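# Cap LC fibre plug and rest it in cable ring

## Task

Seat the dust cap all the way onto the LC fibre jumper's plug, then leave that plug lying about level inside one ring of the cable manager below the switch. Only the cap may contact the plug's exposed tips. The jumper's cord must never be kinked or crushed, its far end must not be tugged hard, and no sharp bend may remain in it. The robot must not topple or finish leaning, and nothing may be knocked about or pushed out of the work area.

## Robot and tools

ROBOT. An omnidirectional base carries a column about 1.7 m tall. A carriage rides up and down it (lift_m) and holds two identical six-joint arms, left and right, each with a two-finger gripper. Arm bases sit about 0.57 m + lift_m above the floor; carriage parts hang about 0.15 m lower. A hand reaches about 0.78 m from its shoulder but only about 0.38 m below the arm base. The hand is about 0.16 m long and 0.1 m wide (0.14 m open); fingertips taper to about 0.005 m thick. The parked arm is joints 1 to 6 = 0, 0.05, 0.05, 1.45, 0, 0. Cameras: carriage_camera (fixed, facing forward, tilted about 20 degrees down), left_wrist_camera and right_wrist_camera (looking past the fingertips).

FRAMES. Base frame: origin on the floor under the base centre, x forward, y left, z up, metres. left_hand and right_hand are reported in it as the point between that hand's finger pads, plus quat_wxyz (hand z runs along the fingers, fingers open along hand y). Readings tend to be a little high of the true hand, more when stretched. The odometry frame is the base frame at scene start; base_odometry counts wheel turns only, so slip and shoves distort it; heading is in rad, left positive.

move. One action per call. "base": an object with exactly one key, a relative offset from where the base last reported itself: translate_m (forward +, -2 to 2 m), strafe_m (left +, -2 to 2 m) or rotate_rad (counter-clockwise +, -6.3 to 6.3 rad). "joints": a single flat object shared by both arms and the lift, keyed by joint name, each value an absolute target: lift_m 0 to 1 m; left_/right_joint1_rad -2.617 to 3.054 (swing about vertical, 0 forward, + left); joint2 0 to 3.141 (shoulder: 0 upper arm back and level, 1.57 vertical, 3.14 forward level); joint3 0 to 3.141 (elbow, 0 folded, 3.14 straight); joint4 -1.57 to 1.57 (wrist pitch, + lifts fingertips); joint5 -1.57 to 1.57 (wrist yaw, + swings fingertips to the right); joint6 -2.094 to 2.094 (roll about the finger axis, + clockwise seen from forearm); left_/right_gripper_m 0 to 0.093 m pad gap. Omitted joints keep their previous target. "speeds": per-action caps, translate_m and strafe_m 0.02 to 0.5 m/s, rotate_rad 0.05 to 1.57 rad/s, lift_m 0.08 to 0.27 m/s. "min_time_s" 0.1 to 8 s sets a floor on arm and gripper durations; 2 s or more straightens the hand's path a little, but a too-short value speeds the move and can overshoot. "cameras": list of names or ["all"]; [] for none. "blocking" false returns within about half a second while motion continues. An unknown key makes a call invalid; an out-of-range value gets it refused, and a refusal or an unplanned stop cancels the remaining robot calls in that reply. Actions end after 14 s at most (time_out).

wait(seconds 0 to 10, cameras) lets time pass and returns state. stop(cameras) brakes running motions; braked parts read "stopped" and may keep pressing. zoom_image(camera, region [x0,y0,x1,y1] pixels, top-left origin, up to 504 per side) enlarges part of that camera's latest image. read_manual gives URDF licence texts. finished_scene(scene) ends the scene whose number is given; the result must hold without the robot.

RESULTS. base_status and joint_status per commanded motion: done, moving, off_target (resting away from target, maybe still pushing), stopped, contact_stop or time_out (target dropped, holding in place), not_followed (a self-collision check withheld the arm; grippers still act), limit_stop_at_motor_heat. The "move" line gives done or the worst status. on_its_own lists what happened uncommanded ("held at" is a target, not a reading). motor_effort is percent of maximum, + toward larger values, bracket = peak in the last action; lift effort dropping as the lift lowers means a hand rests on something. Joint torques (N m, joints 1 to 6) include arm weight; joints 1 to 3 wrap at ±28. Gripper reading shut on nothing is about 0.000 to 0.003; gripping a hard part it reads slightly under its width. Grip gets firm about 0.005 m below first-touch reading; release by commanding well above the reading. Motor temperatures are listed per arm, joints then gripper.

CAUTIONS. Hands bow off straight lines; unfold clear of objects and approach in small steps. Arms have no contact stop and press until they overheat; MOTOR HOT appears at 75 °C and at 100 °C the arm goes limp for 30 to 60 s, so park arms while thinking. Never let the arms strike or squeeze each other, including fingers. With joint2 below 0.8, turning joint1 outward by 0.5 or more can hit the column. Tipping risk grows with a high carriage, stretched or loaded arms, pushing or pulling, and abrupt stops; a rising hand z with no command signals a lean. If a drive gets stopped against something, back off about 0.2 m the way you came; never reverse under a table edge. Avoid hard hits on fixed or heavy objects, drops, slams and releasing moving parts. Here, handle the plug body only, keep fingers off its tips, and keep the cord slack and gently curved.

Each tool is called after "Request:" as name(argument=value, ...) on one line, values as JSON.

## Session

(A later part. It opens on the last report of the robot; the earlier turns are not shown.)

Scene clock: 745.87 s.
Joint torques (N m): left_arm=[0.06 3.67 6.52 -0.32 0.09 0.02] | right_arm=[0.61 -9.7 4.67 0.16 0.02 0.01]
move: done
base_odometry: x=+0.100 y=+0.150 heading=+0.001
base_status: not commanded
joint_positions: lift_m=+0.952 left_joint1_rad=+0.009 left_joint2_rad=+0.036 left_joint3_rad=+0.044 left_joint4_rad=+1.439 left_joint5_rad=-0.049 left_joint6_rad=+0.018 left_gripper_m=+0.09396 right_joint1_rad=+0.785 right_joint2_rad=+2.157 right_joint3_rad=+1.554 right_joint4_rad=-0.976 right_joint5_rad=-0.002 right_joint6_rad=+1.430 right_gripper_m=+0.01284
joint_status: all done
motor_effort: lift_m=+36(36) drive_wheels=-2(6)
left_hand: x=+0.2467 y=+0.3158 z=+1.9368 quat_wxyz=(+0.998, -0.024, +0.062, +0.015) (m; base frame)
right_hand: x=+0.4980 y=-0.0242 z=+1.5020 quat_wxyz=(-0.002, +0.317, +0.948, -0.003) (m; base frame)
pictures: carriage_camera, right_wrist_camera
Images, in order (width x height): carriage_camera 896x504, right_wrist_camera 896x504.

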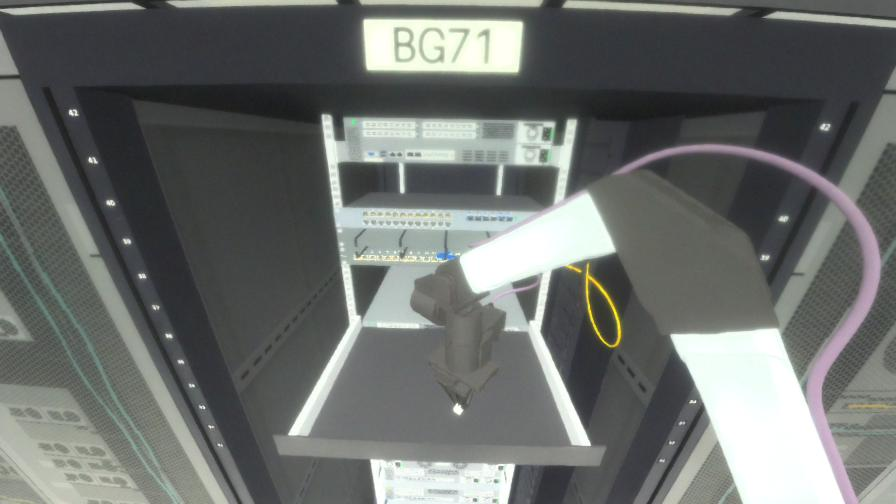

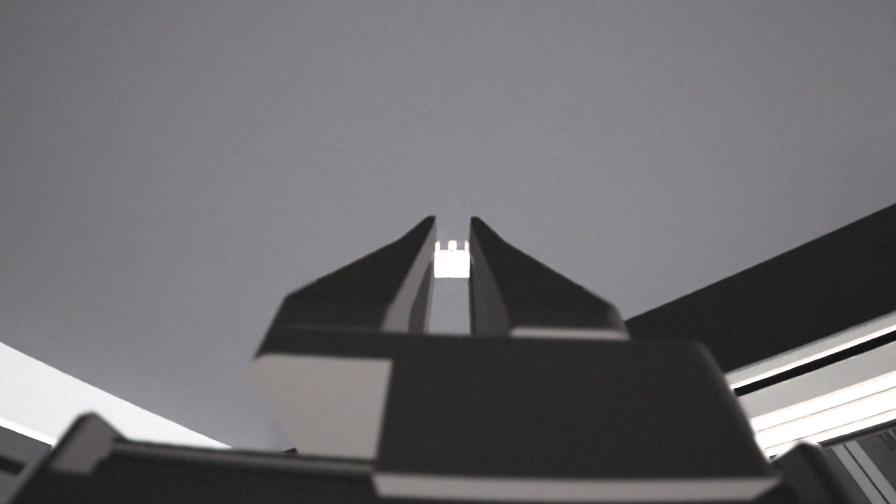

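Request:
move(joints={"right_gripper_m": 0.009}, min_time_s=1, cameras=["right_wrist_camera"])

Request:
zoom_image(camera="right_wrist_camera", region=[385, 200, 525, 300])

Scene clock: 750.40 s.
Joint torques (N m): left_arm=[0.06 3.69 6.52 -0.31 0.09 0.02] | right_arm=[0.62 -9.69 4.66 0.16 0.02 0]
move: done
base_odometry: x=+0.100 y=+0.150 heading=+0.001
base_status: not commanded
joint_positions: lift_m=+0.952 left_joint1_rad=+0.009 left_joint2_rad=+0.036 left_joint3_rad=+0.044 left_joint4_rad=+1.439 left_joint5_rad=-0.049 left_joint6_rad=+0.018 left_gripper_m=+0.09396 right_joint1_rad=+0.785 right_joint2_rad=+2.157 right_joint3_rad=+1.554 right_joint4_rad=-0.976 right_joint5_rad=-0.002 right_joint6_rad=+1.430 right_gripper_m=+0.01008
joint_status: all done
motor_effort: lift_m=+36(36) drive_wheels=-1(8)
left_hand: x=+0.2467 y=+0.3158 z=+1.9368 quat_wxyz=(+0.998, -0.024, +0.062, +0.015) (m; base frame)
right_hand: x=+0.4980 y=-0.0242 z=+1.5020 quat_wxyz=(-0.002, +0.317, +0.948, -0.003) (m; base frame)
pictures: right_wrist_camera
Images, in order (width x height): right_wrist_camera 896x504.

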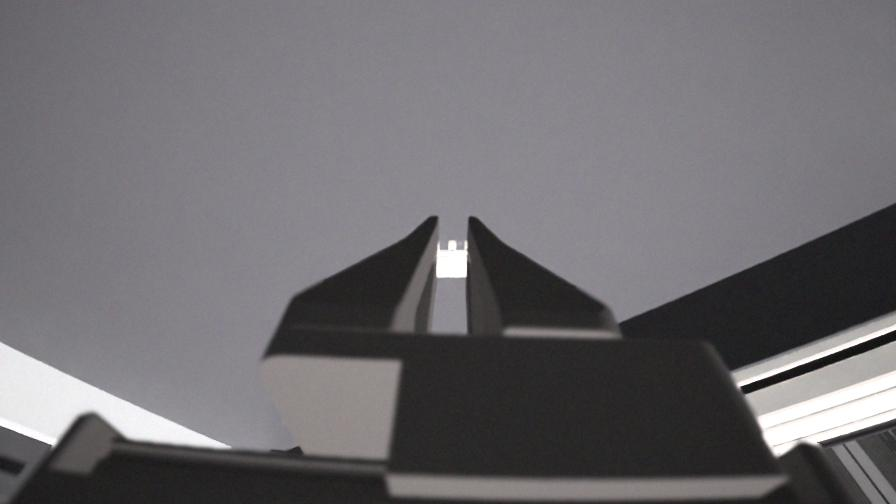

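Scaled by 3.600 from the camera's 896x504 image, which has a finer 1280x720 frame.

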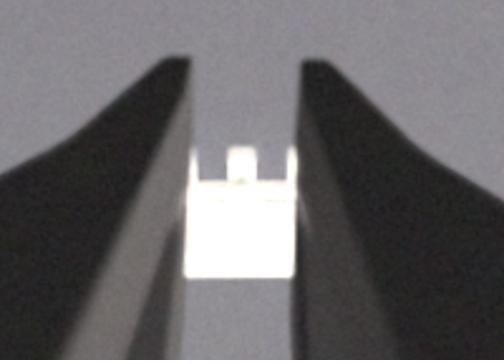

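Request:
move(joints={"lift_m": 0.972}, speeds={"lift_m": 0.08}, cameras=["right_wrist_camera", "carriage_camera"])

Request:
zoom_image(camera="right_wrist_camera", region=[385, 200, 525, 300])

Request:
zoom_image(camera="carriage_camera", region=[425, 370, 525, 430])

Scene clock: 760.77 s.
Joint torques (N m): left_arm=[0.06 3.66 6.53 -0.32 0.09 0.02] | right_arm=[0.61 -10.52 4.98 0.15 0.03 0]
move: done
base_odometry: x=+0.100 y=+0.150 heading=+0.001
base_status: not commanded
joint_positions: lift_m=+0.972 left_joint1_rad=+0.009 left_joint2_rad=+0.036 left_joint3_rad=+0.044 left_joint4_rad=+1.439 left_joint5_rad=-0.049 left_joint6_rad=+0.018 left_gripper_m=+0.09396 right_joint1_rad=+0.785 right_joint2_rad=+2.166 right_joint3_rad=+1.549 right_joint4_rad=-0.978 right_joint5_rad=-0.002 right_joint6_rad=+1.430 right_gripper_m=+0.01007
joint_status: all done
motor_effort: lift_m=+35(43) drive_wheels=-1(7)
left_hand: x=+0.2467 y=+0.3158 z=+1.9569 quat_wxyz=(+0.998, -0.024, +0.062, +0.015) (m; base frame)
right_hand: x=+0.4957 y=-0.0264 z=+1.5177 quat_wxyz=(-0.006, +0.317, +0.948, -0.010) (m; base frame)
pictures: carriage_camera, right_wrist_camera
Images, in order (width x height): carriage_camera 896x504, right_wrist_camera 896x504.

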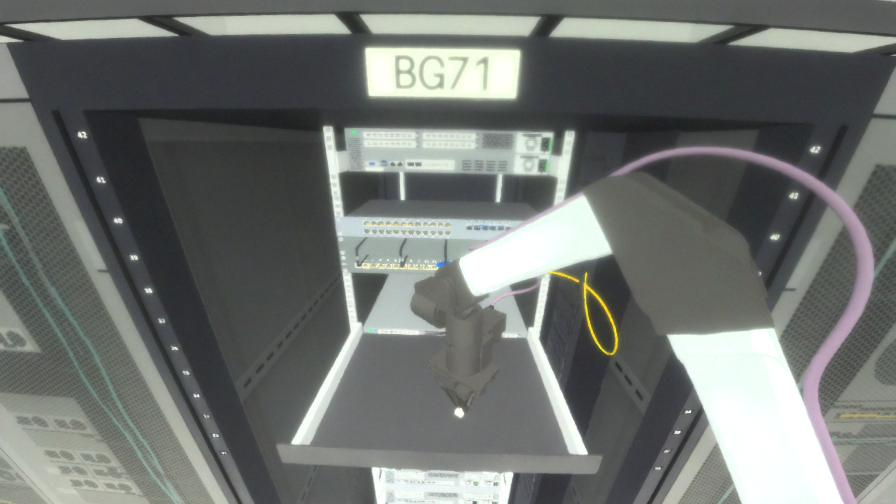

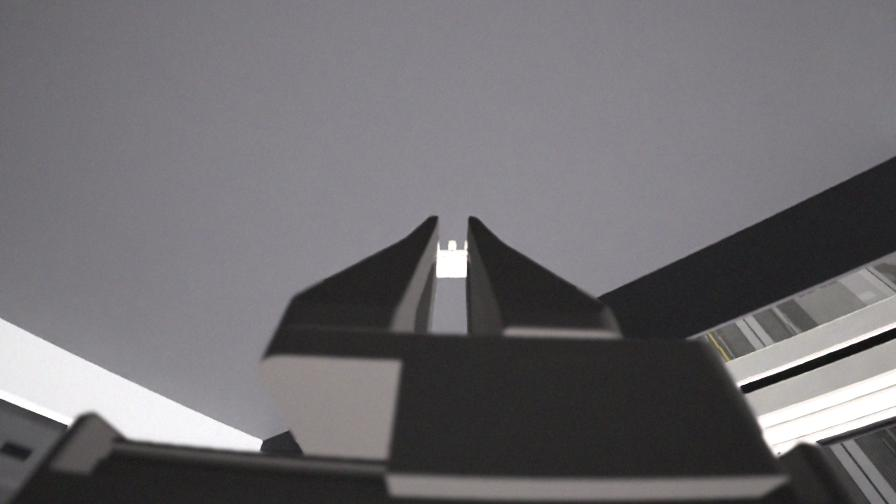

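Scaled by 3.600 from the camera's 896x504 image, which has a finer 1280x720 frame.

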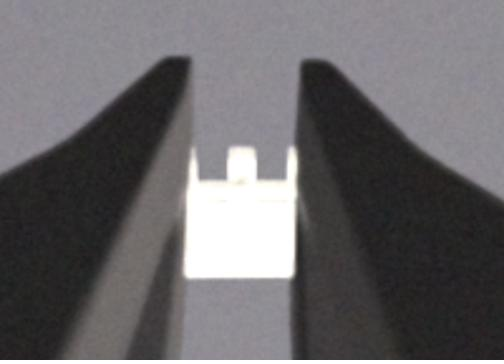

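Scaled by 5.040 from the camera's 896x504 image, which has a finer 1280x720 frame.

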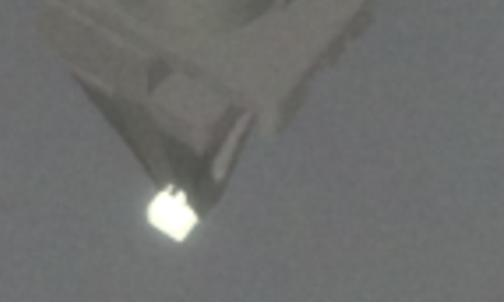

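Request:
move(joints={"lift_m": 1.0}, speeds={"lift_m": 0.1}, cameras=[])

Request:
move(joints={"right_joint1_rad": 0.7046, "right_joint2_rad": 2.185, "right_joint3_rad": 1.785, "right_joint4_rad": -1.19, "right_joint5_rad": -0.002, "right_joint6_rad": 2.03}, min_time_s=3, cameras=["carriage_camera", "right_wrist_camera"])

Request:
zoom_image(camera="right_wrist_camera", region=[385, 200, 525, 300])

Request:
zoom_image(camera="carriage_camera", region=[390, 330, 530, 420])

Scene clock: 824.73 s.
Joint torques (N m): left_arm=[0.09 3.7 6.5 -0.32 0.09 0.02] | right_arm=[0.62 -10.86 5.14 0.14 0.03 0]
move: done
base_odometry: x=+0.100 y=+0.150 heading=+0.001
base_status: not commanded
joint_positions: lift_m=+1.000 left_joint1_rad=+0.009 left_joint2_rad=+0.036 left_joint3_rad=+0.044 left_joint4_rad=+1.439 left_joint5_rad=-0.049 left_joint6_rad=+0.018 left_gripper_m=+0.09396 right_joint1_rad=+0.785 right_joint2_rad=+2.169 right_joint3_rad=+1.548 right_joint4_rad=-0.979 right_joint5_rad=-0.003 right_joint6_rad=+1.431 right_gripper_m=+0.01007
joint_status: all done
motor_effort: lift_m=+35(43) drive_wheels=-3(5)
left_hand: x=+0.2467 y=+0.3158 z=+1.9848 quat_wxyz=(+0.998, -0.024, +0.062, +0.015) (m; base frame)
right_hand: x=+0.4947 y=-0.0272 z=+1.5439 quat_wxyz=(-0.008, +0.317, +0.948, -0.013) (m; base frame)
pictures: none
No camera images: "cameras" was empty.

Scene clock: 828.03 s.
Joint torques (N m): left_arm=[0.1 3.67 6.53 -0.32 0.09 0.01] | right_arm=[-0.66 -10.71 8.18 0.08 0.09 0.01]
move: done
base_odometry: x=+0.100 y=+0.150 heading=+0.001
base_status: not commanded
joint_positions: lift_m=+1.000 left_joint1_rad=+0.009 left_joint2_rad=+0.036 left_joint3_rad=+0.044 left_joint4_rad=+1.439 left_joint5_rad=-0.049 left_joint6_rad=+0.018 left_gripper_m=+0.09396 right_joint1_rad=+0.711 right_joint2_rad=+2.169 right_joint3_rad=+1.763 right_joint4_rad=-1.180 right_joint5_rad=-0.003 right_joint6_rad=+2.019 right_gripper_m=+0.01007
joint_status: all done
motor_effort: lift_m=+35(36) drive_wheels=-1(6)
left_hand: x=+0.2467 y=+0.3158 z=+1.9848 quat_wxyz=(+0.998, -0.024, +0.062, +0.015) (m; base frame)
right_hand: x=+0.5285 y=-0.0367 z=+1.5960 quat_wxyz=(-0.003, +0.609, +0.794, -0.007) (m; base frame)
pictures: carriage_camera, right_wrist_camera
Images, in order (width x height): carriage_camera 896x504, right_wrist_camera 896x504.

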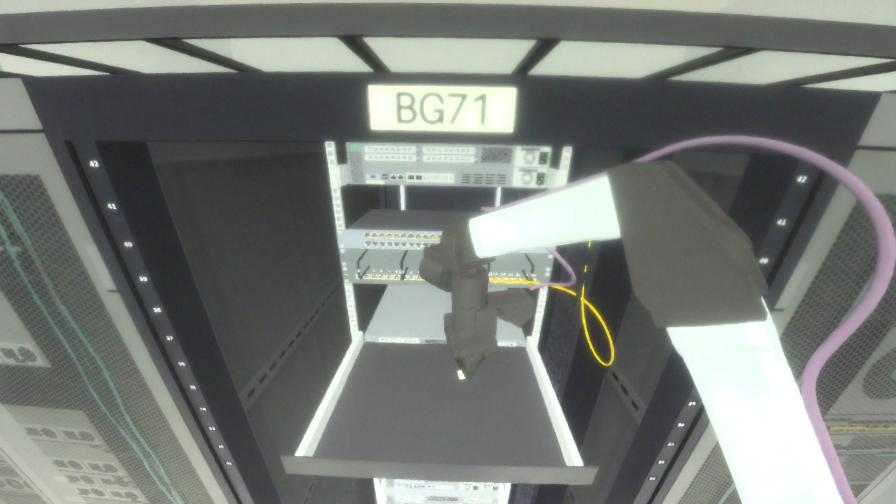

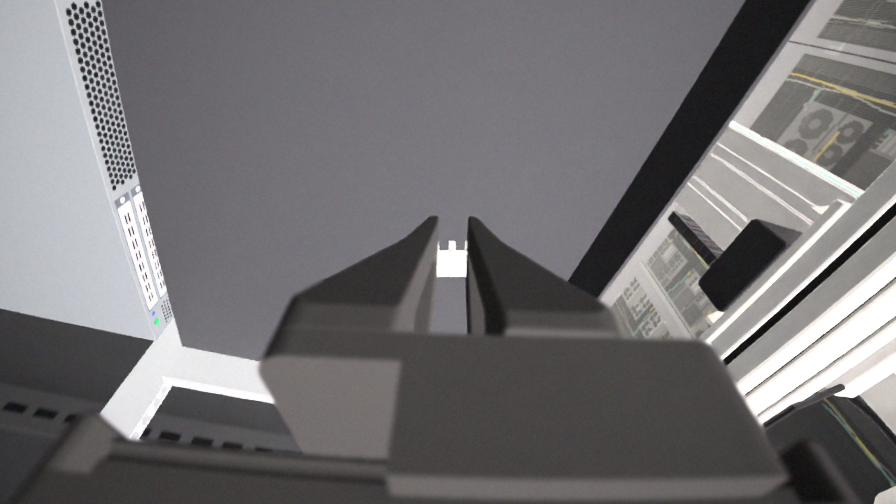

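Scaled by 3.600 from the camera's 896x504 image, which has a finer 1280x720 frame.

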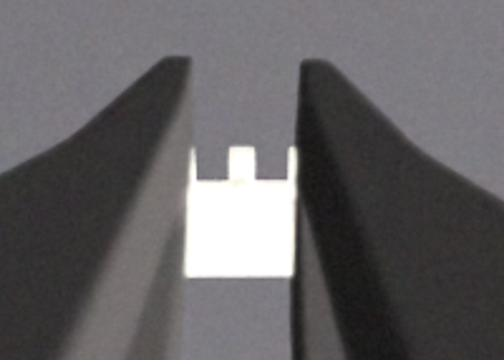

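Scaled by 3.600 from the camera's 896x504 image, which has a finer 1280x720 frame.

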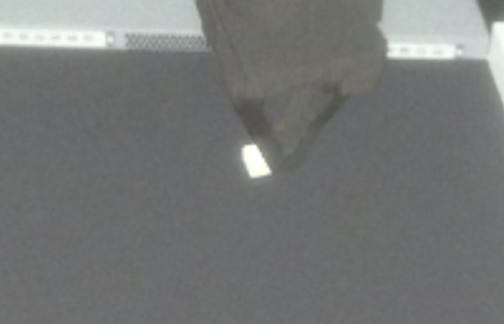

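Request:
move(joints={"right_joint1_rad": 0.683, "right_joint2_rad": 2.227, "right_joint3_rad": 2.125, "right_joint4_rad": -1.482, "right_joint5_rad": -0.002, "right_joint6_rad": 2.04}, min_time_s=2, cameras=["right_wrist_camera"])

Scene clock: 858.43 s.
Joint torques (N m): left_arm=[0.08 3.7 6.52 -0.32 0.08 0.01] | right_arm=[-0.66 -10.5 8.17 0.11 0.09 0.01]
move: done
base_odometry: x=+0.100 y=+0.150 heading=+0.001
base_status: not commanded
joint_positions: lift_m=+1.000 left_joint1_rad=+0.009 left_joint2_rad=+0.036 left_joint3_rad=+0.044 left_joint4_rad=+1.439 left_joint5_rad=-0.049 left_joint6_rad=+0.018 left_gripper_m=+0.09396 right_joint1_rad=+0.689 right_joint2_rad=+2.205 right_joint3_rad=+2.103 right_joint4_rad=-1.471 right_joint5_rad=-0.003 right_joint6_rad=+2.030 right_gripper_m=+0.01007
joint_status: all done
motor_effort: lift_m=+35(36) drive_wheels=-3(7)
left_hand: x=+0.2467 y=+0.3158 z=+1.9848 quat_wxyz=(+0.998, -0.024, +0.062, +0.015) (m; base frame)
right_hand: x=+0.5435 y=-0.0360 z=+1.6667 quat_wxyz=(-0.002, +0.621, +0.784, -0.001) (m; base frame)
pictures: right_wrist_camera
Images, in order (width x height): right_wrist_camera 896x504.

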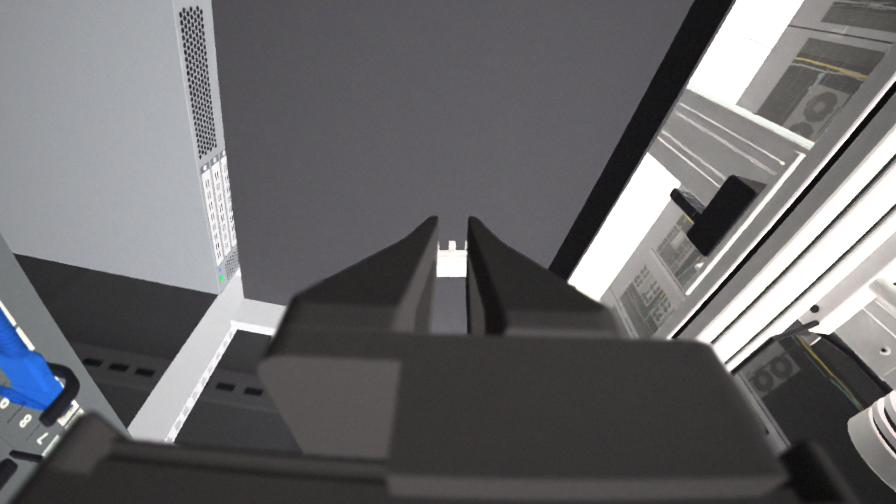

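Request:
move(joints={"left_joint1_rad": -0.9, "left_joint5_rad": -0.89, "left_joint6_rad": -1.57, "left_gripper_m": 0.03}, min_time_s=2, cameras=[])

Request:
move(joints={"left_joint1_rad": -0.9, "left_joint2_rad": 2.036, "left_joint3_rad": 0.484, "left_joint4_rad": 1.55, "left_joint5_rad": -0.89, "left_joint6_rad": -1.57}, min_time_s=3, cameras=["carriage_camera", "left_wrist_camera"])

Scene clock: 896.77 s.
Joint torques (N m): left_arm=[-0.55 3.64 6.57 -0.26 0.4 -0.07] | right_arm=[-0.65 -10.47 8.18 0.09 0.09 0.01]
move: done
base_odometry: x=+0.100 y=+0.150 heading=+0.001
base_status: not commanded
joint_positions: lift_m=+1.000 left_joint1_rad=-0.892 left_joint2_rad=+0.036 left_joint3_rad=+0.044 left_joint4_rad=+1.439 left_joint5_rad=-0.876 left_joint6_rad=-1.557 left_gripper_m=+0.03013 right_joint1_rad=+0.689 right_joint2_rad=+2.205 right_joint3_rad=+2.103 right_joint4_rad=-1.473 right_joint5_rad=-0.003 right_joint6_rad=+2.030 right_gripper_m=+0.01007
joint_status: all done
motor_effort: lift_m=+35(36) drive_wheels=-4(6)
left_hand: x=+0.3342 y=+0.3724 z=+1.9229 quat_wxyz=(+0.331, -0.419, -0.085, -0.841) (m; base frame)
right_hand: x=+0.5432 y=-0.0362 z=+1.6667 quat_wxyz=(-0.002, +0.621, +0.783, -0.002) (m; base frame)
pictures: none
No camera images: "cameras" was empty.

Scene clock: 900.07 s.
Joint torques (N m): left_arm=[-0.61 -5.65 5.74 1.97 -0.04 -0.02] | right_arm=[-0.66 -10.48 8.18 0.11 0.09 0]
move: done
base_odometry: x=+0.100 y=+0.150 heading=+0.001
base_status: not commanded
joint_positions: lift_m=+1.000 left_joint1_rad=-0.892 left_joint2_rad=+2.023 left_joint3_rad=+0.463 left_joint4_rad=+1.533 left_joint5_rad=-0.881 left_joint6_rad=-1.559 left_gripper_m=+0.03013 right_joint1_rad=+0.689 right_joint2_rad=+2.205 right_joint3_rad=+2.103 right_joint4_rad=-1.474 right_joint5_rad=-0.003 right_joint6_rad=+2.030 right_gripper_m=+0.01007
joint_status: all done
motor_effort: lift_m=+35(36) drive_wheels=-2(7)
left_hand: x=+0.5599 y=+0.0934 z=+1.6555 quat_wxyz=(+0.501, -0.493, +0.515, -0.490) (m; base frame)
right_hand: x=+0.5428 y=-0.0365 z=+1.6667 quat_wxyz=(-0.002, +0.621, +0.783, -0.003) (m; base frame)
pictures: carriage_camera, left_wrist_camera
Images, in order (width x height): carriage_camera 896x504, left_wrist_camera 896x504.

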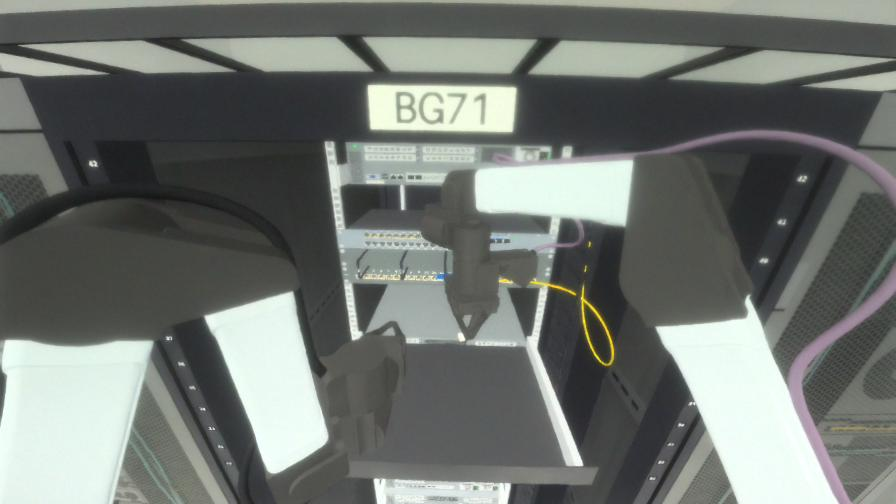

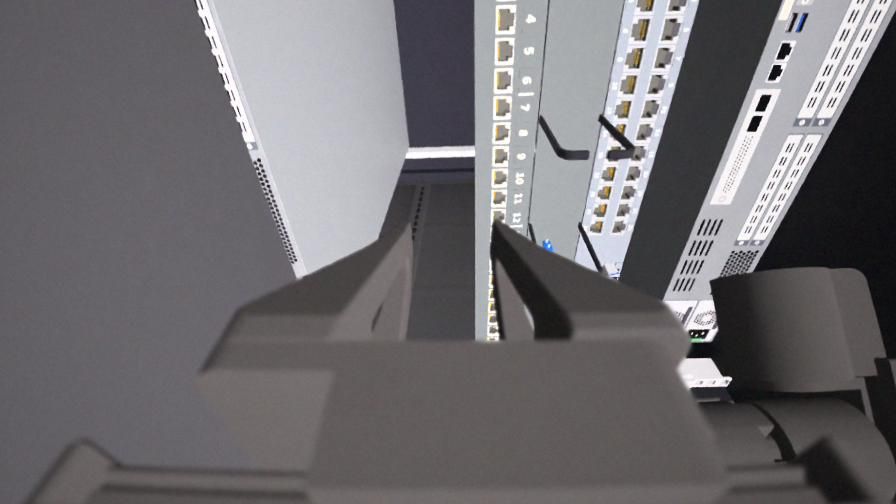

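Request:
move(joints={"left_joint1_rad": -1.192, "left_joint2_rad": 2.05, "left_joint3_rad": 0.504, "left_joint4_rad": 1.566, "left_joint5_rad": -0.9, "left_joint6_rad": -1.58}, min_time_s=2.5, cameras=["carriage_camera", "left_wrist_camera", "right_wrist_camera"])

Request:
zoom_image(camera="carriage_camera", region=[380, 290, 520, 380])

Request:
zoom_image(camera="left_wrist_camera", region=[360, 180, 560, 320])

Scene clock: 912.67 s.
Joint torques (N m): left_arm=[-0.61 -5.67 5.78 1.96 -0.09 -0.02] | right_arm=[-0.66 -10.47 8.2 0.11 0.09 0]
move: done
base_odometry: x=+0.100 y=+0.150 heading=+0.001
base_status: not commanded
joint_positions: lift_m=+1.000 left_joint1_rad=-1.184 left_joint2_rad=+2.036 left_joint3_rad=+0.482 left_joint4_rad=+1.550 left_joint5_rad=-0.886 left_joint6_rad=-1.569 left_gripper_m=+0.03013 right_joint1_rad=+0.689 right_joint2_rad=+2.205 right_joint3_rad=+2.103 right_joint4_rad=-1.474 right_joint5_rad=-0.003 right_joint6_rad=+2.030 right_gripper_m=+0.01007
joint_status: all done
motor_effort: lift_m=+35(36) drive_wheels=-2(7)
left_hand: x=+0.4859 y=-0.0002 z=+1.6588 quat_wxyz=(+0.421, -0.419, +0.570, -0.567) (m; base frame)
right_hand: x=+0.5428 y=-0.0365 z=+1.6667 quat_wxyz=(-0.002, +0.621, +0.783, -0.003) (m; base frame)
pictures: carriage_camera, left_wrist_camera, right_wrist_camera
Images, in order (width x height): carriage_camera 896x504, left_wrist_camera 896x504, right_wrist_camera 896x504.

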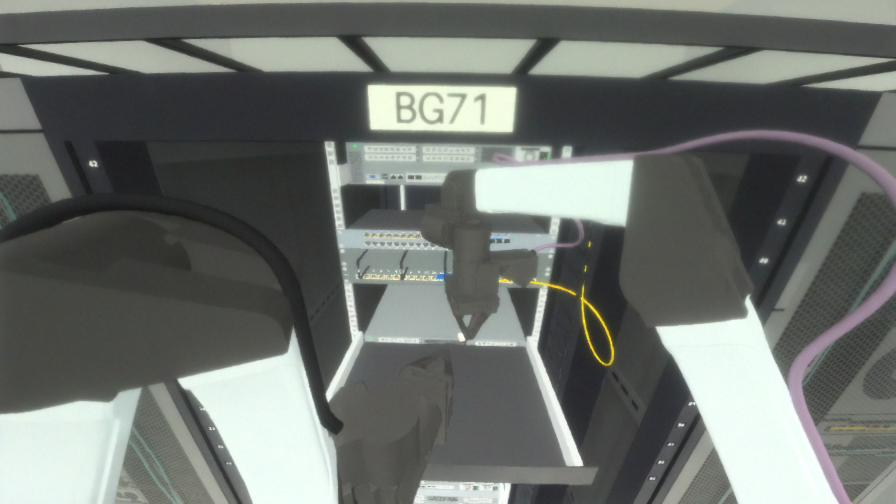

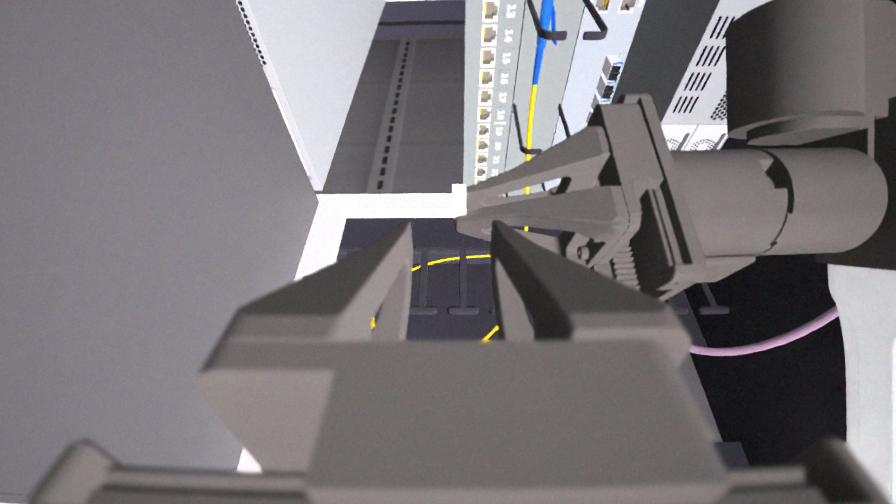

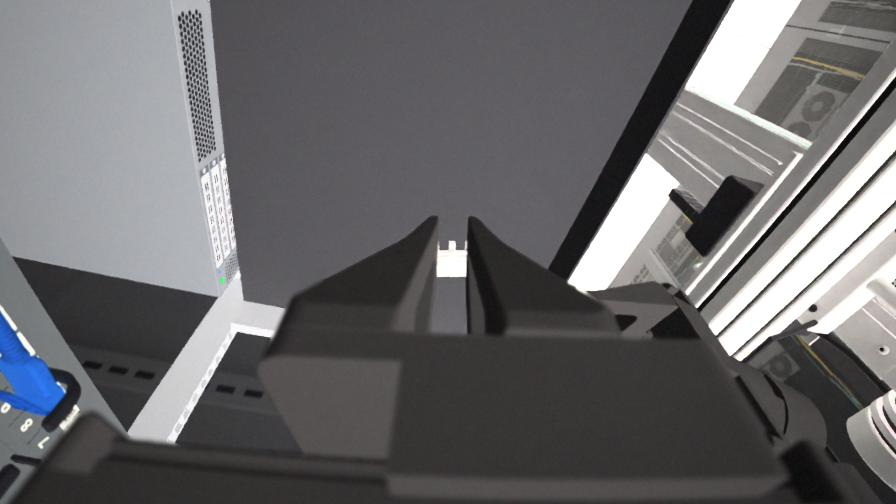

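Scaled by 3.600 from the camera's 896x504 image, which has a finer 1280x720 frame.

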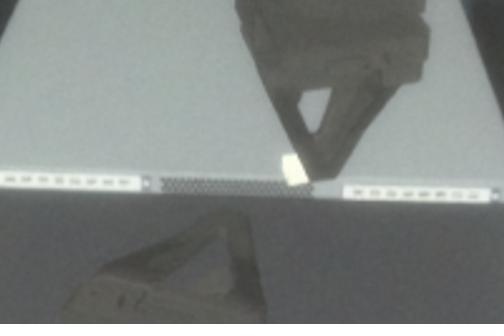

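Scaled by 2.520 from the camera's 896x504 image, which has a finer 1280x720 frame.

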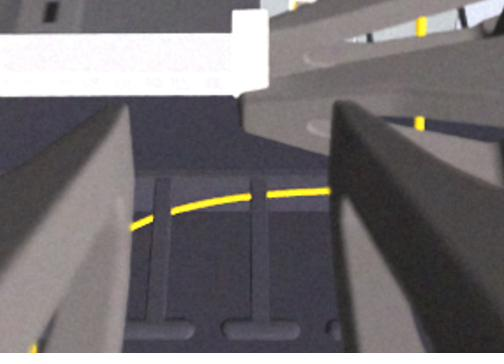

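Request:
move(joints={"left_gripper_m": 0.019, "left_joint1_rad": -1.10, "left_joint2_rad": 2.0655, "left_joint3_rad": 0.588, "left_joint4_rad": 1.492, "left_joint5_rad": -0.805, "left_joint6_rad": -1.58}, min_time_s=2, cameras=["carriage_camera", "left_wrist_camera"])

Request:
zoom_image(camera="carriage_camera", region=[380, 290, 520, 380])

Request:
zoom_image(camera="left_wrist_camera", region=[380, 160, 540, 270])

Scene clock: 939.00 s.
Joint torques (N m): left_arm=[0.68 -6.12 6.37 1.72 0.19 -0.02] | right_arm=[-0.64 -10.48 8.18 0.11 0.09 0.01]
move: done
base_odometry: x=+0.100 y=+0.150 heading=+0.001
base_status: not commanded
joint_positions: lift_m=+1.000 left_joint1_rad=-1.108 left_joint2_rad=+2.051 left_joint3_rad=+0.564 left_joint4_rad=+1.500 left_joint5_rad=-0.819 left_joint6_rad=-1.569 left_gripper_m=+0.01914 right_joint1_rad=+0.689 right_joint2_rad=+2.205 right_joint3_rad=+2.103 right_joint4_rad=-1.474 right_joint5_rad=-0.003 right_joint6_rad=+2.030 right_gripper_m=+0.01007
joint_status: all done
motor_effort: lift_m=+35(36) drive_wheels=-3(7)
left_hand: x=+0.5143 y=-0.0078 z=+1.6651 quat_wxyz=(+0.422, -0.423, +0.562, -0.571) (m; base frame)
right_hand: x=+0.5428 y=-0.0365 z=+1.6667 quat_wxyz=(-0.002, +0.621, +0.783, -0.003) (m; base frame)
pictures: carriage_camera, left_wrist_camera
Images, in order (width x height): carriage_camera 896x504, left_wrist_camera 896x504.

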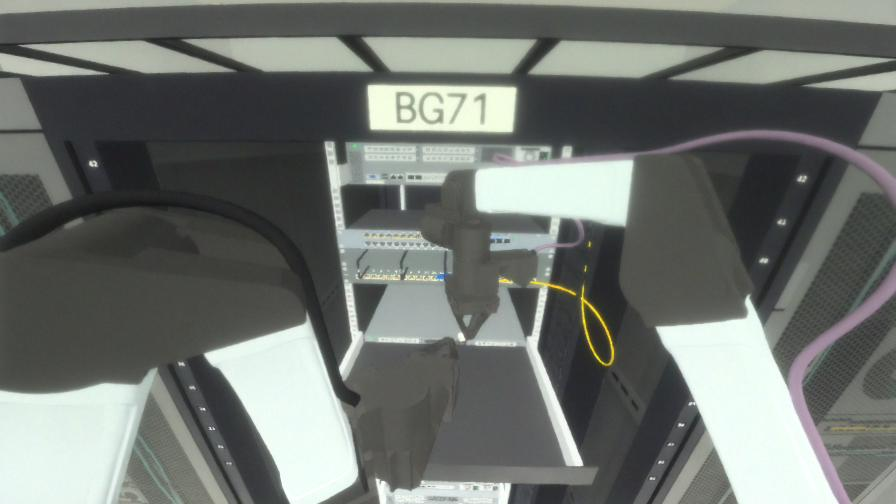

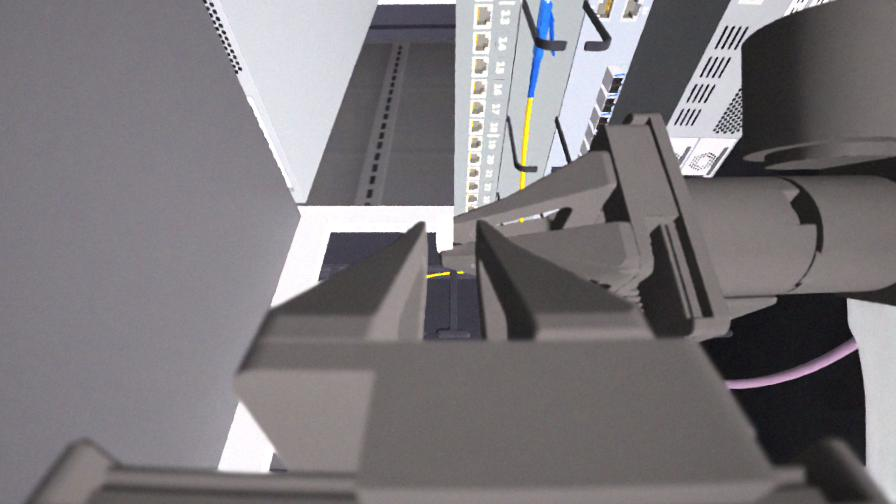

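Scaled by 3.600 from the camera's 896x504 image, which has a finer 1280x720 frame.

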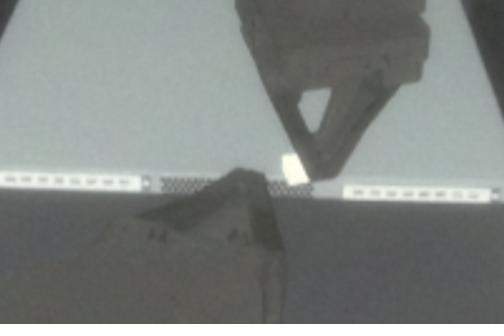

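Scaled by 3.150 from the camera's 896x504 image, which has a finer 1280x720 frame.

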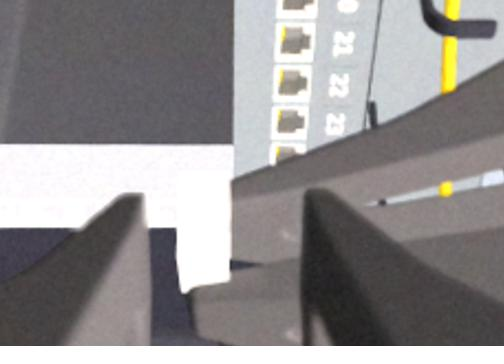

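Request:
move(joints={"left_joint1_rad": -1.088, "left_joint2_rad": 2.085, "left_joint3_rad": 0.636, "left_joint4_rad": 1.451, "left_joint5_rad": -0.789, "left_joint6_rad": -1.58}, min_time_s=2, cameras=["carriage_camera", "left_wrist_camera"])

Request:
zoom_image(camera="carriage_camera", region=[420, 310, 500, 360])

Request:
zoom_image(camera="left_wrist_camera", region=[380, 180, 540, 290])

Scene clock: 966.20 s.
Joint torques (N m): left_arm=[0.69 -6.39 6.6 1.75 0.17 -0.02] | right_arm=[-0.64 -10.47 8.2 0.11 0.09 0]
Motor temperatures (°C): left_arm=[29 39 45 36 29 33 32] | right_arm=[31 48 47 31 31 30 36]
move: done
base_odometry: x=+0.100 y=+0.150 heading=+0.001
base_status: not commanded
joint_positions: lift_m=+1.000 left_joint1_rad=-1.096 left_joint2_rad=+2.070 left_joint3_rad=+0.612 left_joint4_rad=+1.459 left_joint5_rad=-0.802 left_joint6_rad=-1.569 left_gripper_m=+0.01914 right_joint1_rad=+0.689 right_joint2_rad=+2.205 right_joint3_rad=+2.103 right_joint4_rad=-1.474 right_joint5_rad=-0.003 right_joint6_rad=+2.030 right_gripper_m=+0.01007
joint_status: all done
motor_effort: lift_m=+35(36) drive_wheels=-2(6)
left_hand: x=+0.5225 y=-0.0169 z=+1.6627 quat_wxyz=(+0.422, -0.421, +0.568, -0.568) (m; base frame)
right_hand: x=+0.5428 y=-0.0365 z=+1.6667 quat_wxyz=(-0.002, +0.621, +0.783, -0.003) (m; base frame)
pictures: carriage_camera, left_wrist_camera
Images, in order (width x height): carriage_camera 896x504, left_wrist_camera 896x504.

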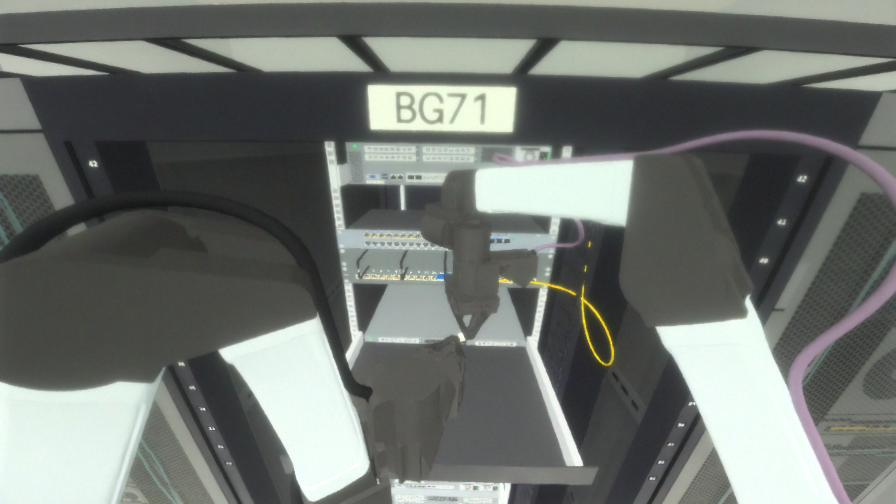

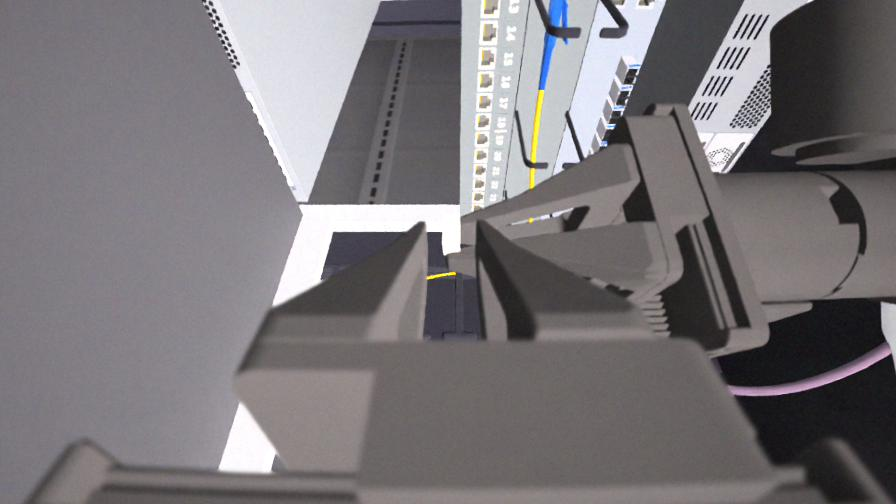

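Scaled by 6.300 from the camera's 896x504 image, which has a finer 1280x720 frame.

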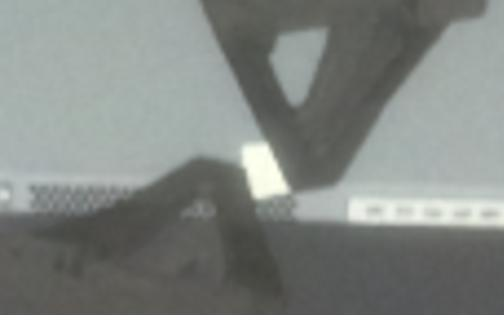

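Scaled by 3.150 from the camera's 896x504 image, which has a finer 1280x720 frame.

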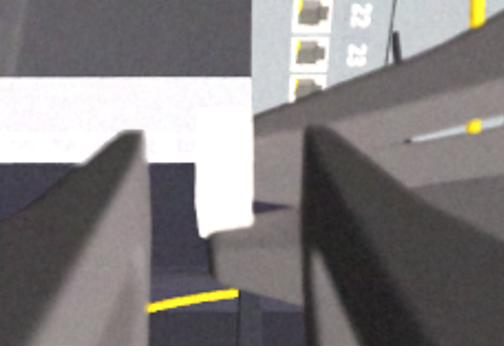

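Request:
move(joints={"left_joint1_rad": -1.065, "left_joint2_rad": 2.097, "left_joint3_rad": 0.667, "left_joint4_rad": 1.4315, "left_joint5_rad": -0.767, "left_joint6_rad": -1.58}, min_time_s=2, cameras=["carriage_camera", "left_wrist_camera", "right_wrist_camera"])

Request:
zoom_image(camera="carriage_camera", region=[420, 310, 500, 360])

Request:
zoom_image(camera="left_wrist_camera", region=[380, 180, 540, 290])

Request:
zoom_image(camera="right_wrist_camera", region=[385, 200, 525, 300])

Scene clock: 983.17 s.
Joint torques (N m): left_arm=[0.68 -6.57 6.76 1.76 0.17 -0.02] | right_arm=[-0.66 -10.48 8.2 0.11 0.1 0]
move: done
base_odometry: x=+0.100 y=+0.150 heading=+0.001
base_status: not commanded
joint_positions: lift_m=+1.000 left_joint1_rad=-1.073 left_joint2_rad=+2.082 left_joint3_rad=+0.642 left_joint4_rad=+1.439 left_joint5_rad=-0.781 left_joint6_rad=-1.569 left_gripper_m=+0.01914 right_joint1_rad=+0.689 right_joint2_rad=+2.205 right_joint3_rad=+2.103 right_joint4_rad=-1.474 right_joint5_rad=-0.003 right_joint6_rad=+2.030 right_gripper_m=+0.01007
joint_status: all done
motor_effort: lift_m=+35(36) drive_wheels=-2(7)
left_hand: x=+0.5321 y=-0.0196 z=+1.6625 quat_wxyz=(+0.422, -0.421, +0.568, -0.567) (m; base frame)
right_hand: x=+0.5428 y=-0.0365 z=+1.6667 quat_wxyz=(-0.002, +0.621, +0.783, -0.003) (m; base frame)
pictures: carriage_camera, left_wrist_camera, right_wrist_camera
Images, in order (width x height): carriage_camera 896x504, left_wrist_camera 896x504, right_wrist_camera 896x504.

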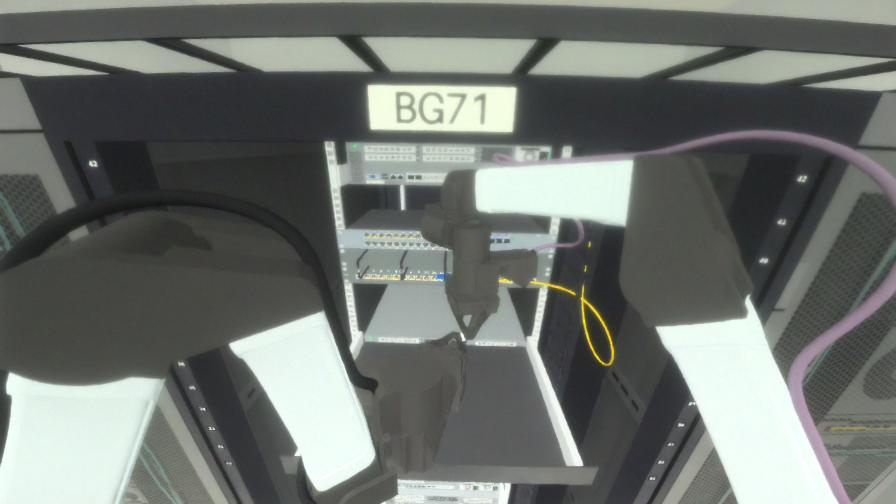

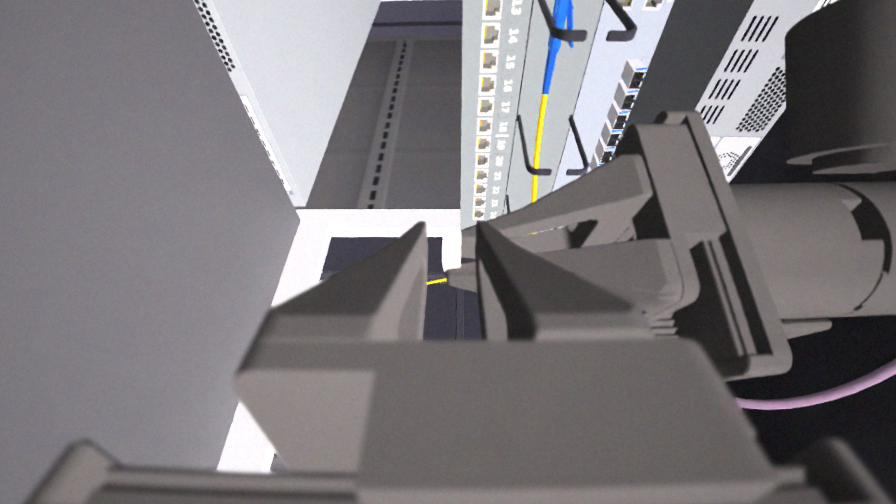

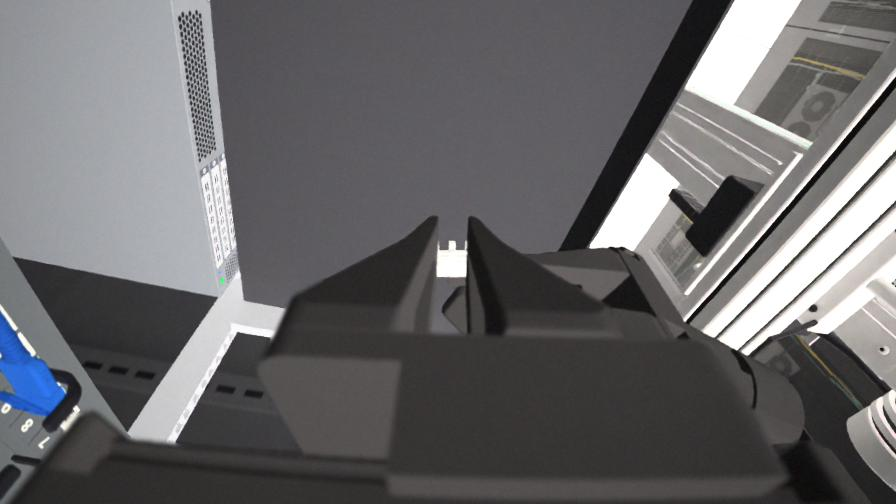

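Scaled by 6.300 from the camera's 896x504 image, which has a finer 1280x720 frame.

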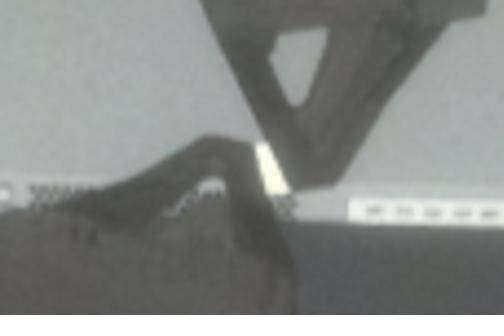

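Scaled by 3.150 from the camera's 896x504 image, which has a finer 1280x720 frame.

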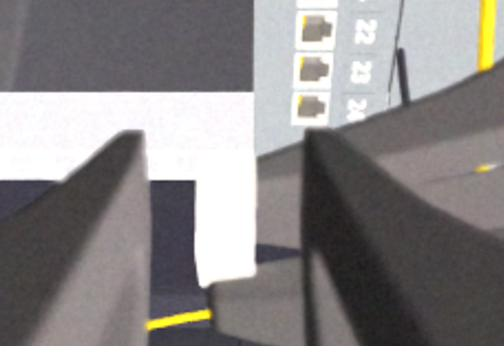

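Scaled by 3.600 from the camera's 896x504 image, which has a finer 1280x720 frame.

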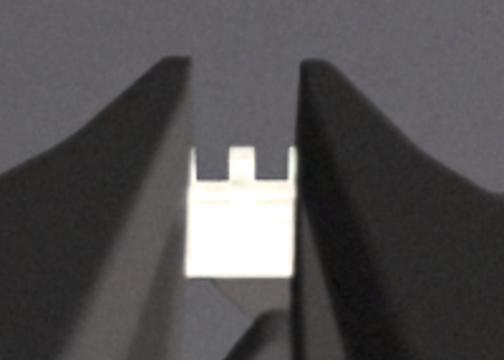

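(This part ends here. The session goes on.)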